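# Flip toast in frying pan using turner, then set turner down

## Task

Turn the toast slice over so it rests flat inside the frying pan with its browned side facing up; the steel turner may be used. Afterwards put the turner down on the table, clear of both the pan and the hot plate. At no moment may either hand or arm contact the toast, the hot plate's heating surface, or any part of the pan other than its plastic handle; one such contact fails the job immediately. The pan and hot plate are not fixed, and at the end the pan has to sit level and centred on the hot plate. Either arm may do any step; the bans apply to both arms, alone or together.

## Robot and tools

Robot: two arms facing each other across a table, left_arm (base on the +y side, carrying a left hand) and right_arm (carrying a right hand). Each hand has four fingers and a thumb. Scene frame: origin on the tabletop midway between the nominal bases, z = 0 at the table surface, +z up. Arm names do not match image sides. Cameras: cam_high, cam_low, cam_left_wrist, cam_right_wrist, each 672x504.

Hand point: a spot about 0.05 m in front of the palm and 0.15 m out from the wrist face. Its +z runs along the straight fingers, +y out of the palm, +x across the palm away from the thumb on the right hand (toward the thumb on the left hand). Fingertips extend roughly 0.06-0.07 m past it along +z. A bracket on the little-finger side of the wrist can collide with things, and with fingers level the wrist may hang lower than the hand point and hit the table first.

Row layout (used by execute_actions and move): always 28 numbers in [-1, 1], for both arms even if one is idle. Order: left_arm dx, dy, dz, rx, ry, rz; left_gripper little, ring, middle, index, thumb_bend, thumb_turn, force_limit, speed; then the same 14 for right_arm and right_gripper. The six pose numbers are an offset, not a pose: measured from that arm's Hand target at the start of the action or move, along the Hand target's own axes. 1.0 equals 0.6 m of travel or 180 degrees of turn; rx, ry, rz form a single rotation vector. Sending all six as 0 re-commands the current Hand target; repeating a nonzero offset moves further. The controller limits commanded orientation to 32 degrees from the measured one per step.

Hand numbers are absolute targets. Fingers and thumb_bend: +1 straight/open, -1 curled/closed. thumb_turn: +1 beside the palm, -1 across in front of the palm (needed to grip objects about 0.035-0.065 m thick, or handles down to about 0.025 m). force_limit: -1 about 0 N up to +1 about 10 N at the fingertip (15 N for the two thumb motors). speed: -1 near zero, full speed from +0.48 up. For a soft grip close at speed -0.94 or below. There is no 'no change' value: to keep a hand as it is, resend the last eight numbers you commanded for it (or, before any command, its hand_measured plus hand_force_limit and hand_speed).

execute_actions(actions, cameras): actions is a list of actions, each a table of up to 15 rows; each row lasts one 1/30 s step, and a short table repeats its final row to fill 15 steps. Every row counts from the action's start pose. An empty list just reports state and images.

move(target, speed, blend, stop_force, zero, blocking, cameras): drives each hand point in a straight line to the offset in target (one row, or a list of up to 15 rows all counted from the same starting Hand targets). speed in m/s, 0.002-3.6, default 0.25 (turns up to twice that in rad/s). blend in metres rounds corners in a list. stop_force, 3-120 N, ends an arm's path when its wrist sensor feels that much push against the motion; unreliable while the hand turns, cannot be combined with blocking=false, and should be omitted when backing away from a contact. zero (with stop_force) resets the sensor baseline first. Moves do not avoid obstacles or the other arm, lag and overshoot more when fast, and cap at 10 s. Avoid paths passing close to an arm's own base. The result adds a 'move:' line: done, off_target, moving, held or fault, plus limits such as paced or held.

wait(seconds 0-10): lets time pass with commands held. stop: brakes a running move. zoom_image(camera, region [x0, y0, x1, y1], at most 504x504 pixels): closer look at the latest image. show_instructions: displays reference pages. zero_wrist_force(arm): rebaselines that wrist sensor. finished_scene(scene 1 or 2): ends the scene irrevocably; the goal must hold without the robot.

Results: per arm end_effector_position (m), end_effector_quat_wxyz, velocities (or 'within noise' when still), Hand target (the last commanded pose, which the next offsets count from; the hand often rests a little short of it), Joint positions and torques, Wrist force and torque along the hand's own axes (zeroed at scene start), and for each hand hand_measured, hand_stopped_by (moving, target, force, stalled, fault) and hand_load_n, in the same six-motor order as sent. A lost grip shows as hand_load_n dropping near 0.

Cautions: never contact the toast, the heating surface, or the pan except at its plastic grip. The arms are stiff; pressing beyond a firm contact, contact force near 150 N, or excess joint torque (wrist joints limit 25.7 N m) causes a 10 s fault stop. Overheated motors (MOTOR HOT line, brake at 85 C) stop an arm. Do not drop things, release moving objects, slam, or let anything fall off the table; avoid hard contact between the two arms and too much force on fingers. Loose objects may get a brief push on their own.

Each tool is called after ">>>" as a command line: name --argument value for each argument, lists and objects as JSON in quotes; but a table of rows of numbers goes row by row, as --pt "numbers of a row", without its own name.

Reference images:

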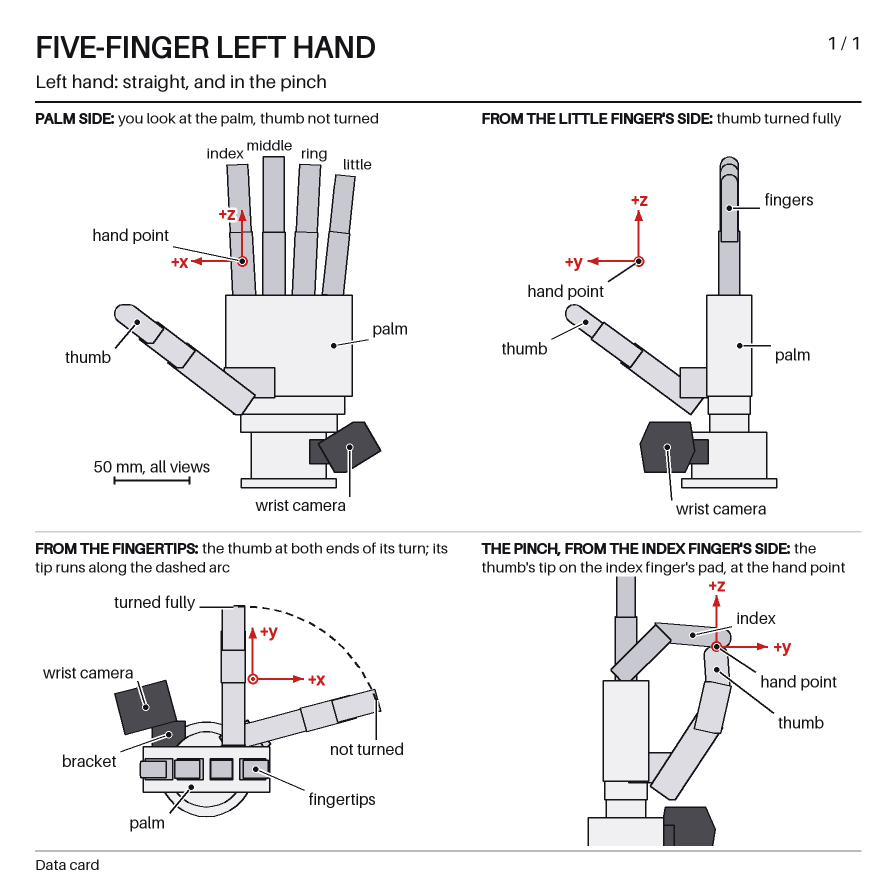

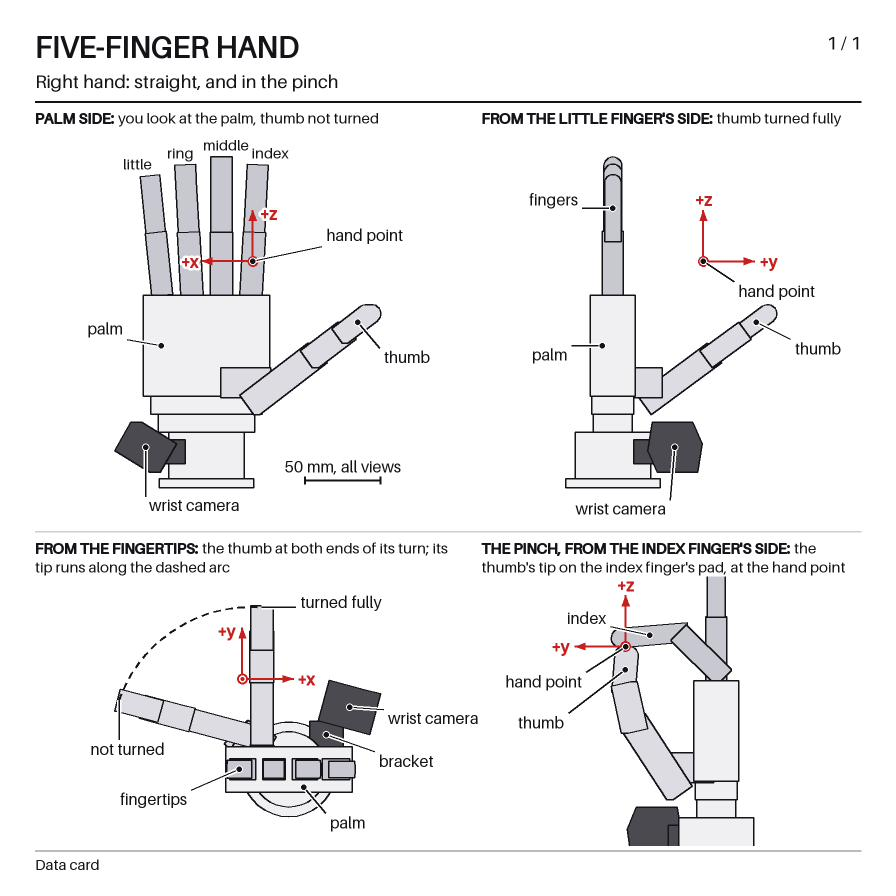

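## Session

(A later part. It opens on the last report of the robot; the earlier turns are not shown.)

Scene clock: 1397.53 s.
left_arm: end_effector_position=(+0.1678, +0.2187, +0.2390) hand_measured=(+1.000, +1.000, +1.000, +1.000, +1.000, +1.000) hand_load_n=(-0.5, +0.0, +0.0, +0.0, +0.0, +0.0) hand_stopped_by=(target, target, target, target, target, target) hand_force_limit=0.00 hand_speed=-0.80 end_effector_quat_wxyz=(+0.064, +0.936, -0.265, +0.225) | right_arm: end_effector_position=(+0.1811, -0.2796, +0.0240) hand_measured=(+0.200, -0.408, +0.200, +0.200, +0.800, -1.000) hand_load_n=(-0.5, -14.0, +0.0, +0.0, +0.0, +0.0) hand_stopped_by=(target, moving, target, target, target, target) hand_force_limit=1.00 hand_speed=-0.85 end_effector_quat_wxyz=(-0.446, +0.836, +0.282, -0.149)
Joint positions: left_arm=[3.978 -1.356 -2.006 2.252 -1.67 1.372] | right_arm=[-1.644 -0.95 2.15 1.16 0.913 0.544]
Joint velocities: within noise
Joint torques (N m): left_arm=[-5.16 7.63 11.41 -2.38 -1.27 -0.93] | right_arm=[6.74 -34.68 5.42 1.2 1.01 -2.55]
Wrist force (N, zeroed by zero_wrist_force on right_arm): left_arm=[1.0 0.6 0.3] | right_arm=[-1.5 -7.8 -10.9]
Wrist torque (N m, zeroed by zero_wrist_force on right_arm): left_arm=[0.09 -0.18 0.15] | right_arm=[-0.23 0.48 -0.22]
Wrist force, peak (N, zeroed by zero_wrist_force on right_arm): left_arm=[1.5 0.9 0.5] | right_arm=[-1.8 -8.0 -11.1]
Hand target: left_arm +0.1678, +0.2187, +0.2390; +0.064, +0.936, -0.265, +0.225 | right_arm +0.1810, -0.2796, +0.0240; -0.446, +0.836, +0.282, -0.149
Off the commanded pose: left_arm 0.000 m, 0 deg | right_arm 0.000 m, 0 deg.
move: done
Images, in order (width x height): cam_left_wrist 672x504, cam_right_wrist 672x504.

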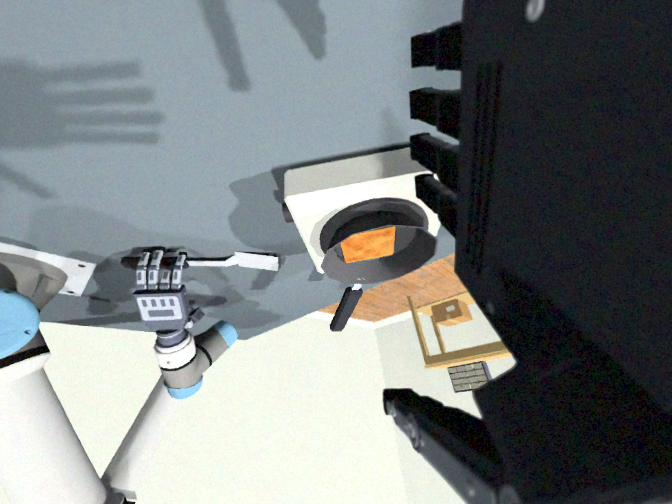

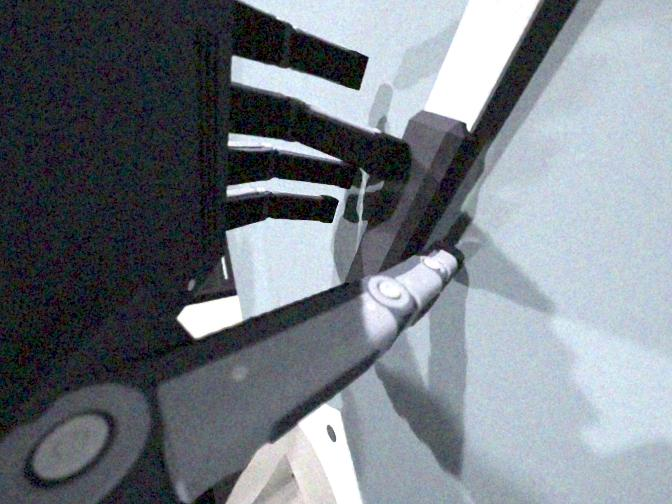

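>>> execute_actions --actions '[[[0,0,0,0,0,0,1,1,1,1,1,1,0,-0.8,0,0,0,0,0,0,0.2,-0.78,0.2,0.2,0.8,-1,1,0]]]' --cameras '["cam_right_wrist"]'

>>> wait --seconds 1 --cameras '["cam_right_wrist","cam_left_wrist"]'

>>> zoom_image --camera "cam_left_wrist" --region '[90, 230, 310, 350]'

Scene clock: 1405.97 s.
left_arm: end_effector_position=(+0.1678, +0.2187, +0.2390) hand_measured=(+1.000, +1.000, +1.000, +1.000, +1.000, +1.000) hand_load_n=(+0.0, +0.0, +0.0, +0.0, +0.0, -0.5) hand_stopped_by=(target, target, target, target, target, target) hand_force_limit=0.00 hand_speed=-0.80 end_effector_quat_wxyz=(+0.064, +0.936, -0.265, +0.225) | right_arm: end_effector_position=(+0.1810, -0.2796, +0.0240) hand_measured=(+0.200, -0.780, +0.200, +0.200, +0.800, -1.000) hand_load_n=(+0.0, +0.0, +0.0, +0.0, +0.5, +0.0) hand_stopped_by=(target, target, target, target, target, target) hand_force_limit=1.00 hand_speed=0.00 end_effector_quat_wxyz=(-0.446, +0.836, +0.282, -0.149)
Joint positions: left_arm=[3.978 -1.356 -2.006 2.252 -1.67 1.372] | right_arm=[-1.644 -0.95 2.15 1.16 0.913 0.544]
Joint velocities: within noise
Joint torques (N m): left_arm=[-4.93 7.58 13.12 -2.38 -0.82 -0.63] | right_arm=[5.42 -21.85 3.21 2.2 0.77 -2.52]
Wrist force (N, zeroed by zero_wrist_force on right_arm): left_arm=[1.0 0.5 0.1] | right_arm=[-0.7 -1.3 -0.8]
Wrist torque (N m, zeroed by zero_wrist_force on right_arm): left_arm=[0.09 -0.17 0.15] | right_arm=[-0.07 0.05 0.04]
Wrist force, peak (N, zeroed by zero_wrist_force on right_arm): left_arm=[1.1 0.7 0.8] | right_arm=[-1.7 -7.9 -11.2]
Hand target: left_arm +0.1678, +0.2187, +0.2390; +0.064, +0.936, -0.265, +0.225 | right_arm +0.1810, -0.2796, +0.0240; -0.446, +0.836, +0.282, -0.149
Off the commanded pose: left_arm 0.000 m, 0 deg | right_arm 0.000 m, 0 deg.
Step readings (end_effector_position of left_arm | right_arm):
0: (+0.1678, +0.2187, +0.2390) | (+0.1810, -0.2796, +0.0240)
1: (+0.1678, +0.2187, +0.2390) | (+0.1810, -0.2796, +0.0240)
2: (+0.1678, +0.2187, +0.2390) | (+0.1810, -0.2796, +0.0240)
4: (+0.1678, +0.2187, +0.2390) | (+0.1810, -0.2796, +0.0240)
8: (+0.1678, +0.2187, +0.2390) | (+0.1810, -0.2796, +0.0240)
15: (+0.1678, +0.2187, +0.2390) | (+0.1810, -0.2796, +0.0240)
Images, in order (width x height): cam_right_wrist 672x504.

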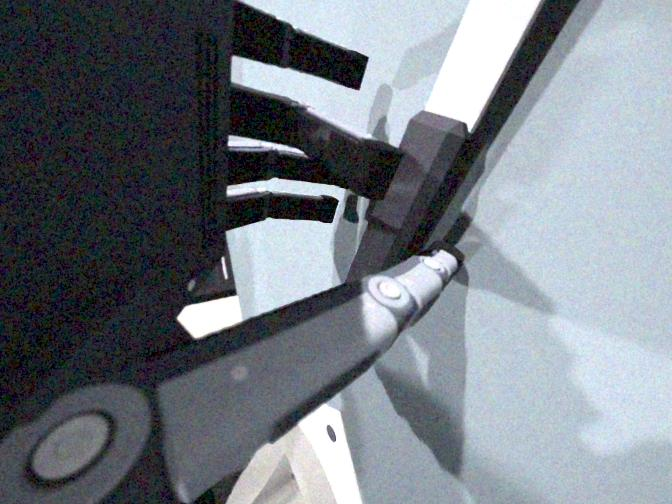

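Scene clock: 1406.97 s.
left_arm: end_effector_position=(+0.1678, +0.2187, +0.2390) hand_measured=(+1.000, +1.000, +1.000, +1.000, +1.000, +1.000) hand_load_n=(+0.0, +0.0, +0.0, +0.0, +0.0, +0.0) hand_stopped_by=(target, target, target, target, target, target) hand_force_limit=0.00 hand_speed=-0.80 end_effector_quat_wxyz=(+0.064, +0.936, -0.265, +0.225) | right_arm: end_effector_position=(+0.1810, -0.2796, +0.0240) hand_measured=(+0.200, -0.780, +0.200, +0.200, +0.800, -1.000) hand_load_n=(+0.0, +0.0, +0.5, +0.0, +0.0, +0.0) hand_stopped_by=(target, target, target, target, target, target) hand_force_limit=1.00 hand_speed=0.00 end_effector_quat_wxyz=(-0.446, +0.836, +0.282, -0.149)
Joint positions: left_arm=[3.978 -1.356 -2.006 2.252 -1.67 1.372] | right_arm=[-1.644 -0.95 2.15 1.16 0.913 0.544]
Joint velocities: within noise
Joint torques (N m): left_arm=[-5.07 7.22 12.38 -2.25 -0.9 -0.96] | right_arm=[4.75 -25.84 2.37 2.55 0.71 -2.54]
Wrist force (N, zeroed by zero_wrist_force on right_arm): left_arm=[1.1 0.5 0.3] | right_arm=[-0.9 -1.4 -0.8]
Wrist torque (N m, zeroed by zero_wrist_force on right_arm): left_arm=[0.08 -0.18 0.15] | right_arm=[-0.09 0.09 0.03]
Wrist force, peak (N, zeroed by zero_wrist_force on right_arm): left_arm=[1.3 0.8 0.4] | right_arm=[-0.9 -1.7 -0.7]
Hand target: left_arm +0.1678, +0.2187, +0.2390; +0.064, +0.936, -0.265, +0.225 | right_arm +0.1810, -0.2796, +0.0240; -0.446, +0.836, +0.282, -0.149
Off the commanded pose: left_arm 0.000 m, 0 deg | right_arm 0.000 m, 0 deg.
wait: 1.00 s; at rest by 0.17 s
Images, in order (width x height): cam_left_wrist 672x504, cam_right_wrist 672x504.

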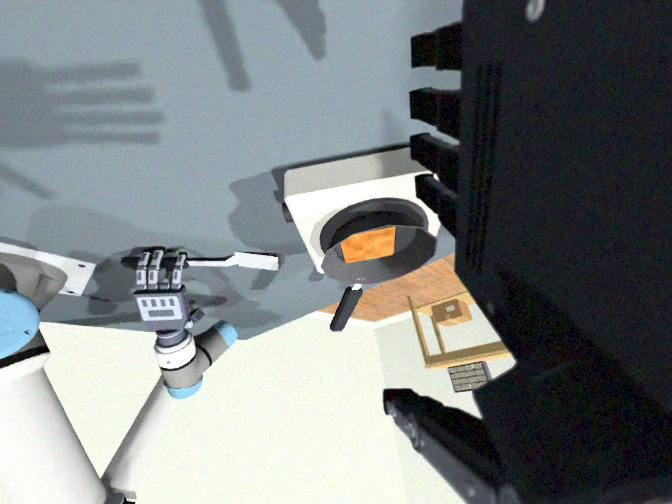

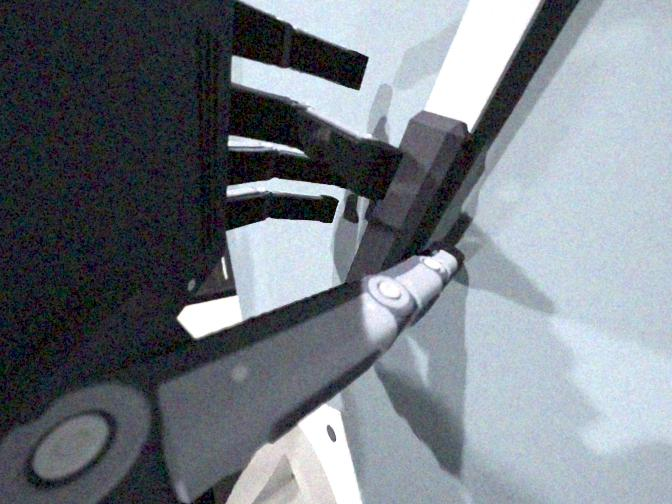

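Scaled by 2.291.

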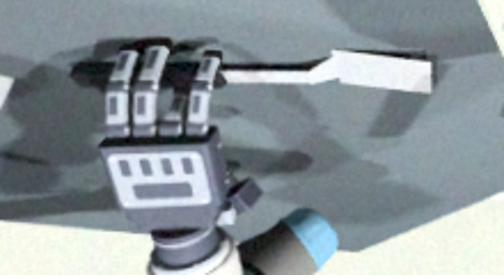

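>>> move --pt "0 0 0 0 0 0 1 1 1 1 1 1 0 -0.8 0 0 -0.1 0 0 0 0.2 -0.78 0.2 0.2 0.8 -1 1 0" --pt "0 0 0 0 0 0 1 1 1 1 1 1 0 -0.8 0 -0.2 -0.4 0 0 0 0.2 -0.78 0.2 0.2 0.8 -1 1 0" --speed '[0.05,0.12]'

>>> zoom_image --camera "cam_left_wrist" --region '[90, 230, 310, 350]'

Scene clock: 1415.77 s.
left_arm: end_effector_position=(+0.1678, +0.2187, +0.2390) hand_measured=(+1.000, +1.000, +1.000, +1.000, +1.000, +1.000) hand_load_n=(+0.0, +0.0, +0.0, +0.0, +0.0, +0.0) hand_stopped_by=(target, target, target, target, target, target) hand_force_limit=0.00 hand_speed=-0.80 end_effector_quat_wxyz=(+0.064, +0.936, -0.265, +0.225) | right_arm: end_effector_position=(+0.2608, -0.3852, +0.2574) hand_measured=(+0.200, -0.780, +0.200, +0.200, +0.800, -1.000) hand_load_n=(+0.0, +0.0, +0.0, +0.0, +0.0, +0.0) hand_stopped_by=(target, target, target, target, target, target) hand_force_limit=1.00 hand_speed=0.00 end_effector_quat_wxyz=(-0.446, +0.836, +0.282, -0.149)
Joint positions: left_arm=[3.978 -1.356 -2.006 2.252 -1.67 1.372] | right_arm=[-1.888 -1.298 1.841 1.921 1.095 0.351]
Joint velocities: within noise
Joint torques (N m): left_arm=[-4.42 8.05 12.17 -2.56 -0.95 -0.59] | right_arm=[-12.92 -41.96 -29.7 4.6 1.5 -2.91]
Wrist force (N, zeroed by zero_wrist_force on right_arm): left_arm=[1.2 0.5 0.4] | right_arm=[-1.0 -1.0 -0.5]
Wrist torque (N m, zeroed by zero_wrist_force on right_arm): left_arm=[0.08 -0.20 0.17] | right_arm=[-0.05 0.06 0.00]
Wrist force, peak (N, zeroed by zero_wrist_force on right_arm): left_arm=[1.5 0.8 0.4] | right_arm=[-1.5 -1.3 -1.1]
Hand target: left_arm +0.1678, +0.2187, +0.2390; +0.064, +0.936, -0.265, +0.225 | right_arm +0.2608, -0.3852, +0.2575; -0.446, +0.836, +0.282, -0.149
Off the commanded pose: left_arm 0.000 m, 0 deg | right_arm 0.000 m, 0 deg.
move: done

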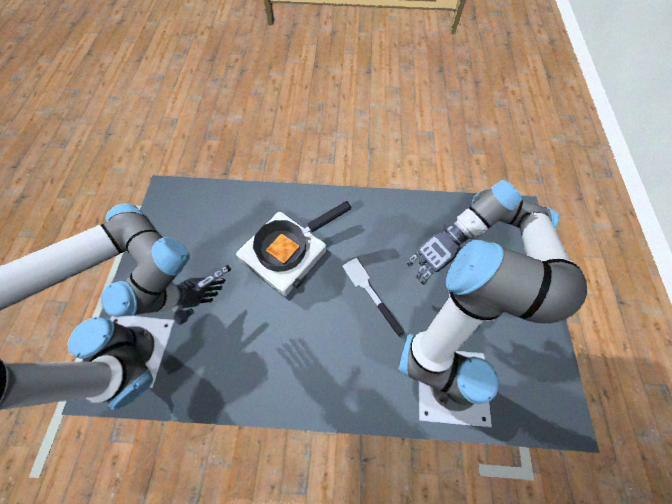

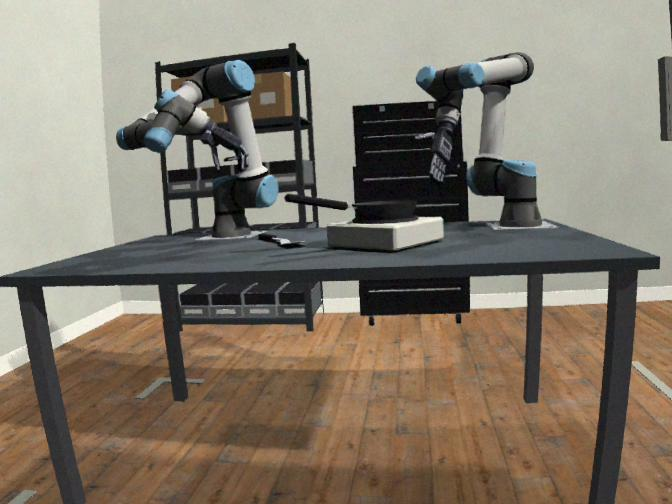

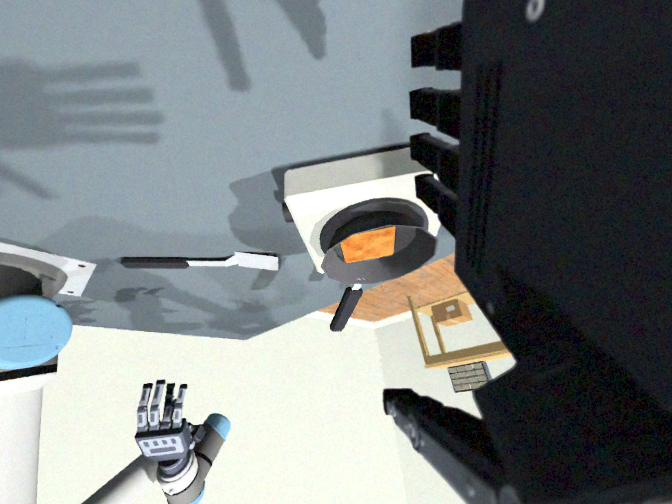

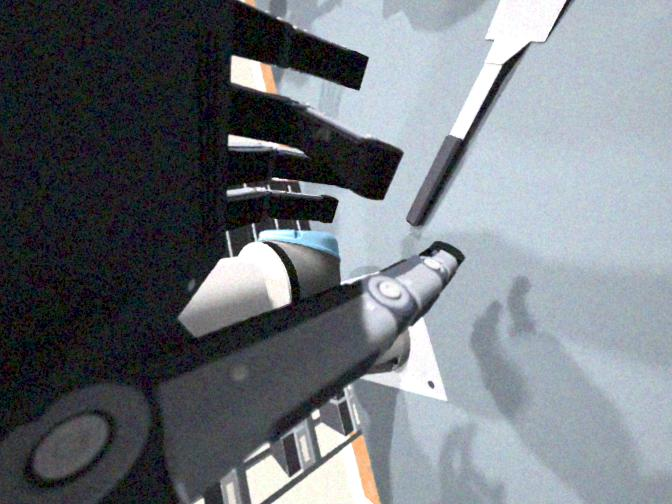

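Scaled by 2.291.

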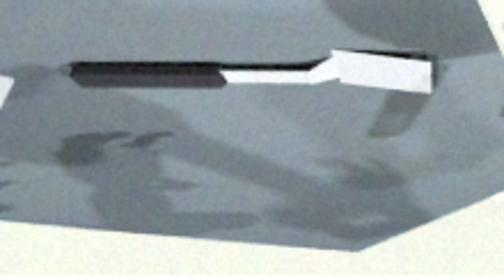

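>>> move --target '[0.105,-0.19,0.0535,0,0,0,1,1,1,1,1,1,0,-0.8,0,0,0,0,0,0,0.2,-0.78,0.2,0.2,0.8,-1,1,0]' --speed 0.12 --cameras '["cam_high","cam_left_wrist"]'

Scene clock: 1425.87 s.
left_arm: end_effector_position=(+0.2877, +0.2788, +0.2389) hand_measured=(+1.000, +1.000, +1.000, +1.000, +1.000, +1.000) hand_load_n=(+0.0, +0.0, +0.0, +0.0, -0.5, +0.0) hand_stopped_by=(target, target, target, target, target, target) hand_force_limit=0.00 hand_speed=-0.80 end_effector_quat_wxyz=(+0.064, +0.936, -0.264, +0.225) | right_arm: end_effector_position=(+0.2608, -0.3852, +0.2575) hand_measured=(+0.200, -0.780, +0.200, +0.200, +0.800, -1.000) hand_load_n=(+0.0, +0.0, +0.0, +0.0, +0.0, +0.0) hand_stopped_by=(target, target, target, target, target, target) hand_force_limit=1.00 hand_speed=0.00 end_effector_quat_wxyz=(-0.446, +0.836, +0.282, -0.149)
Joint positions: left_arm=[4.522 -1.37 -1.998 2.247 -1.425 1.859] | right_arm=[-1.888 -1.298 1.841 1.921 1.095 0.351]
Joint velocities: within noise
Joint torques (N m): left_arm=[9.21 2.11 30.16 -3.8 3.1 2.06] | right_arm=[-12.11 -41.86 -24.58 3.81 1.41 -2.73]
Wrist force (N, zeroed by zero_wrist_force on right_arm): left_arm=[1.3 0.6 0.6] | right_arm=[-1.1 -1.5 -0.5]
Wrist torque (N m, zeroed by zero_wrist_force on right_arm): left_arm=[0.08 -0.19 0.15] | right_arm=[-0.13 0.08 -0.03]
Wrist force, peak (N, zeroed by zero_wrist_force on right_arm): left_arm=[1.5 0.3 1.2] | right_arm=[-1.2 -1.6 -0.6]
Hand target: left_arm +0.2878, +0.2788, +0.2389; +0.064, +0.936, -0.265, +0.225 | right_arm +0.2608, -0.3852, +0.2575; -0.446, +0.836, +0.282, -0.149
Off the commanded pose: left_arm 0.000 m, 0 deg | right_arm 0.000 m, 0 deg.
move: done
Images, in order (width x height): cam_high 672x504, cam_left_wrist 672x504.

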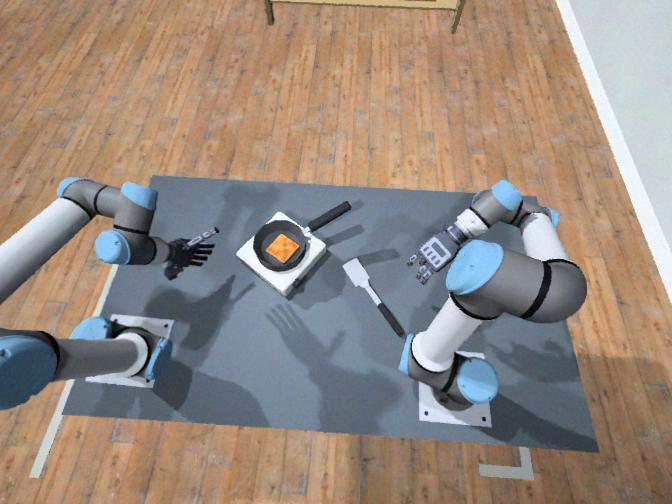

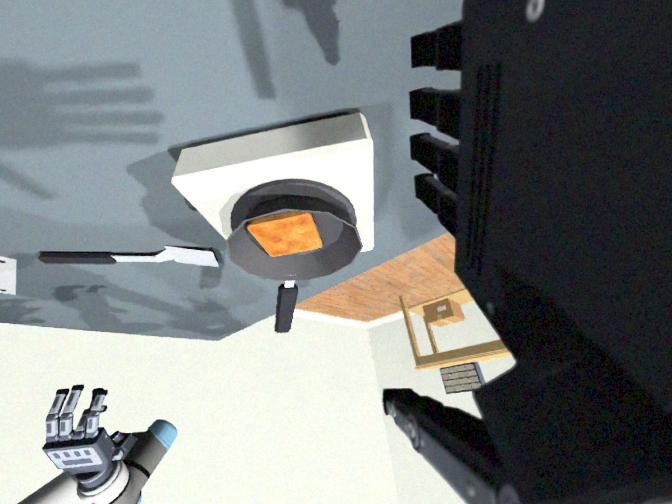

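>>> zoom_image --camera "cam_left_wrist" --region '[160, 100, 400, 290]'

Scaled by 2.100.

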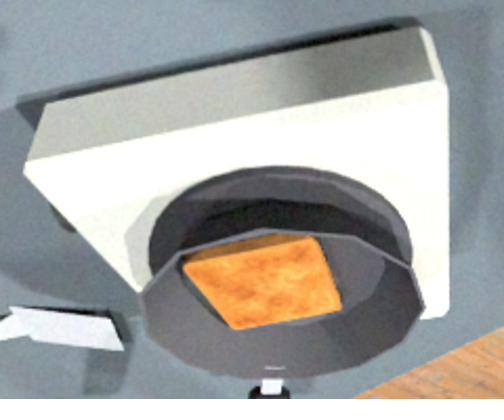

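>>> finished_scene --scene 1

The scene is finished: the task was done.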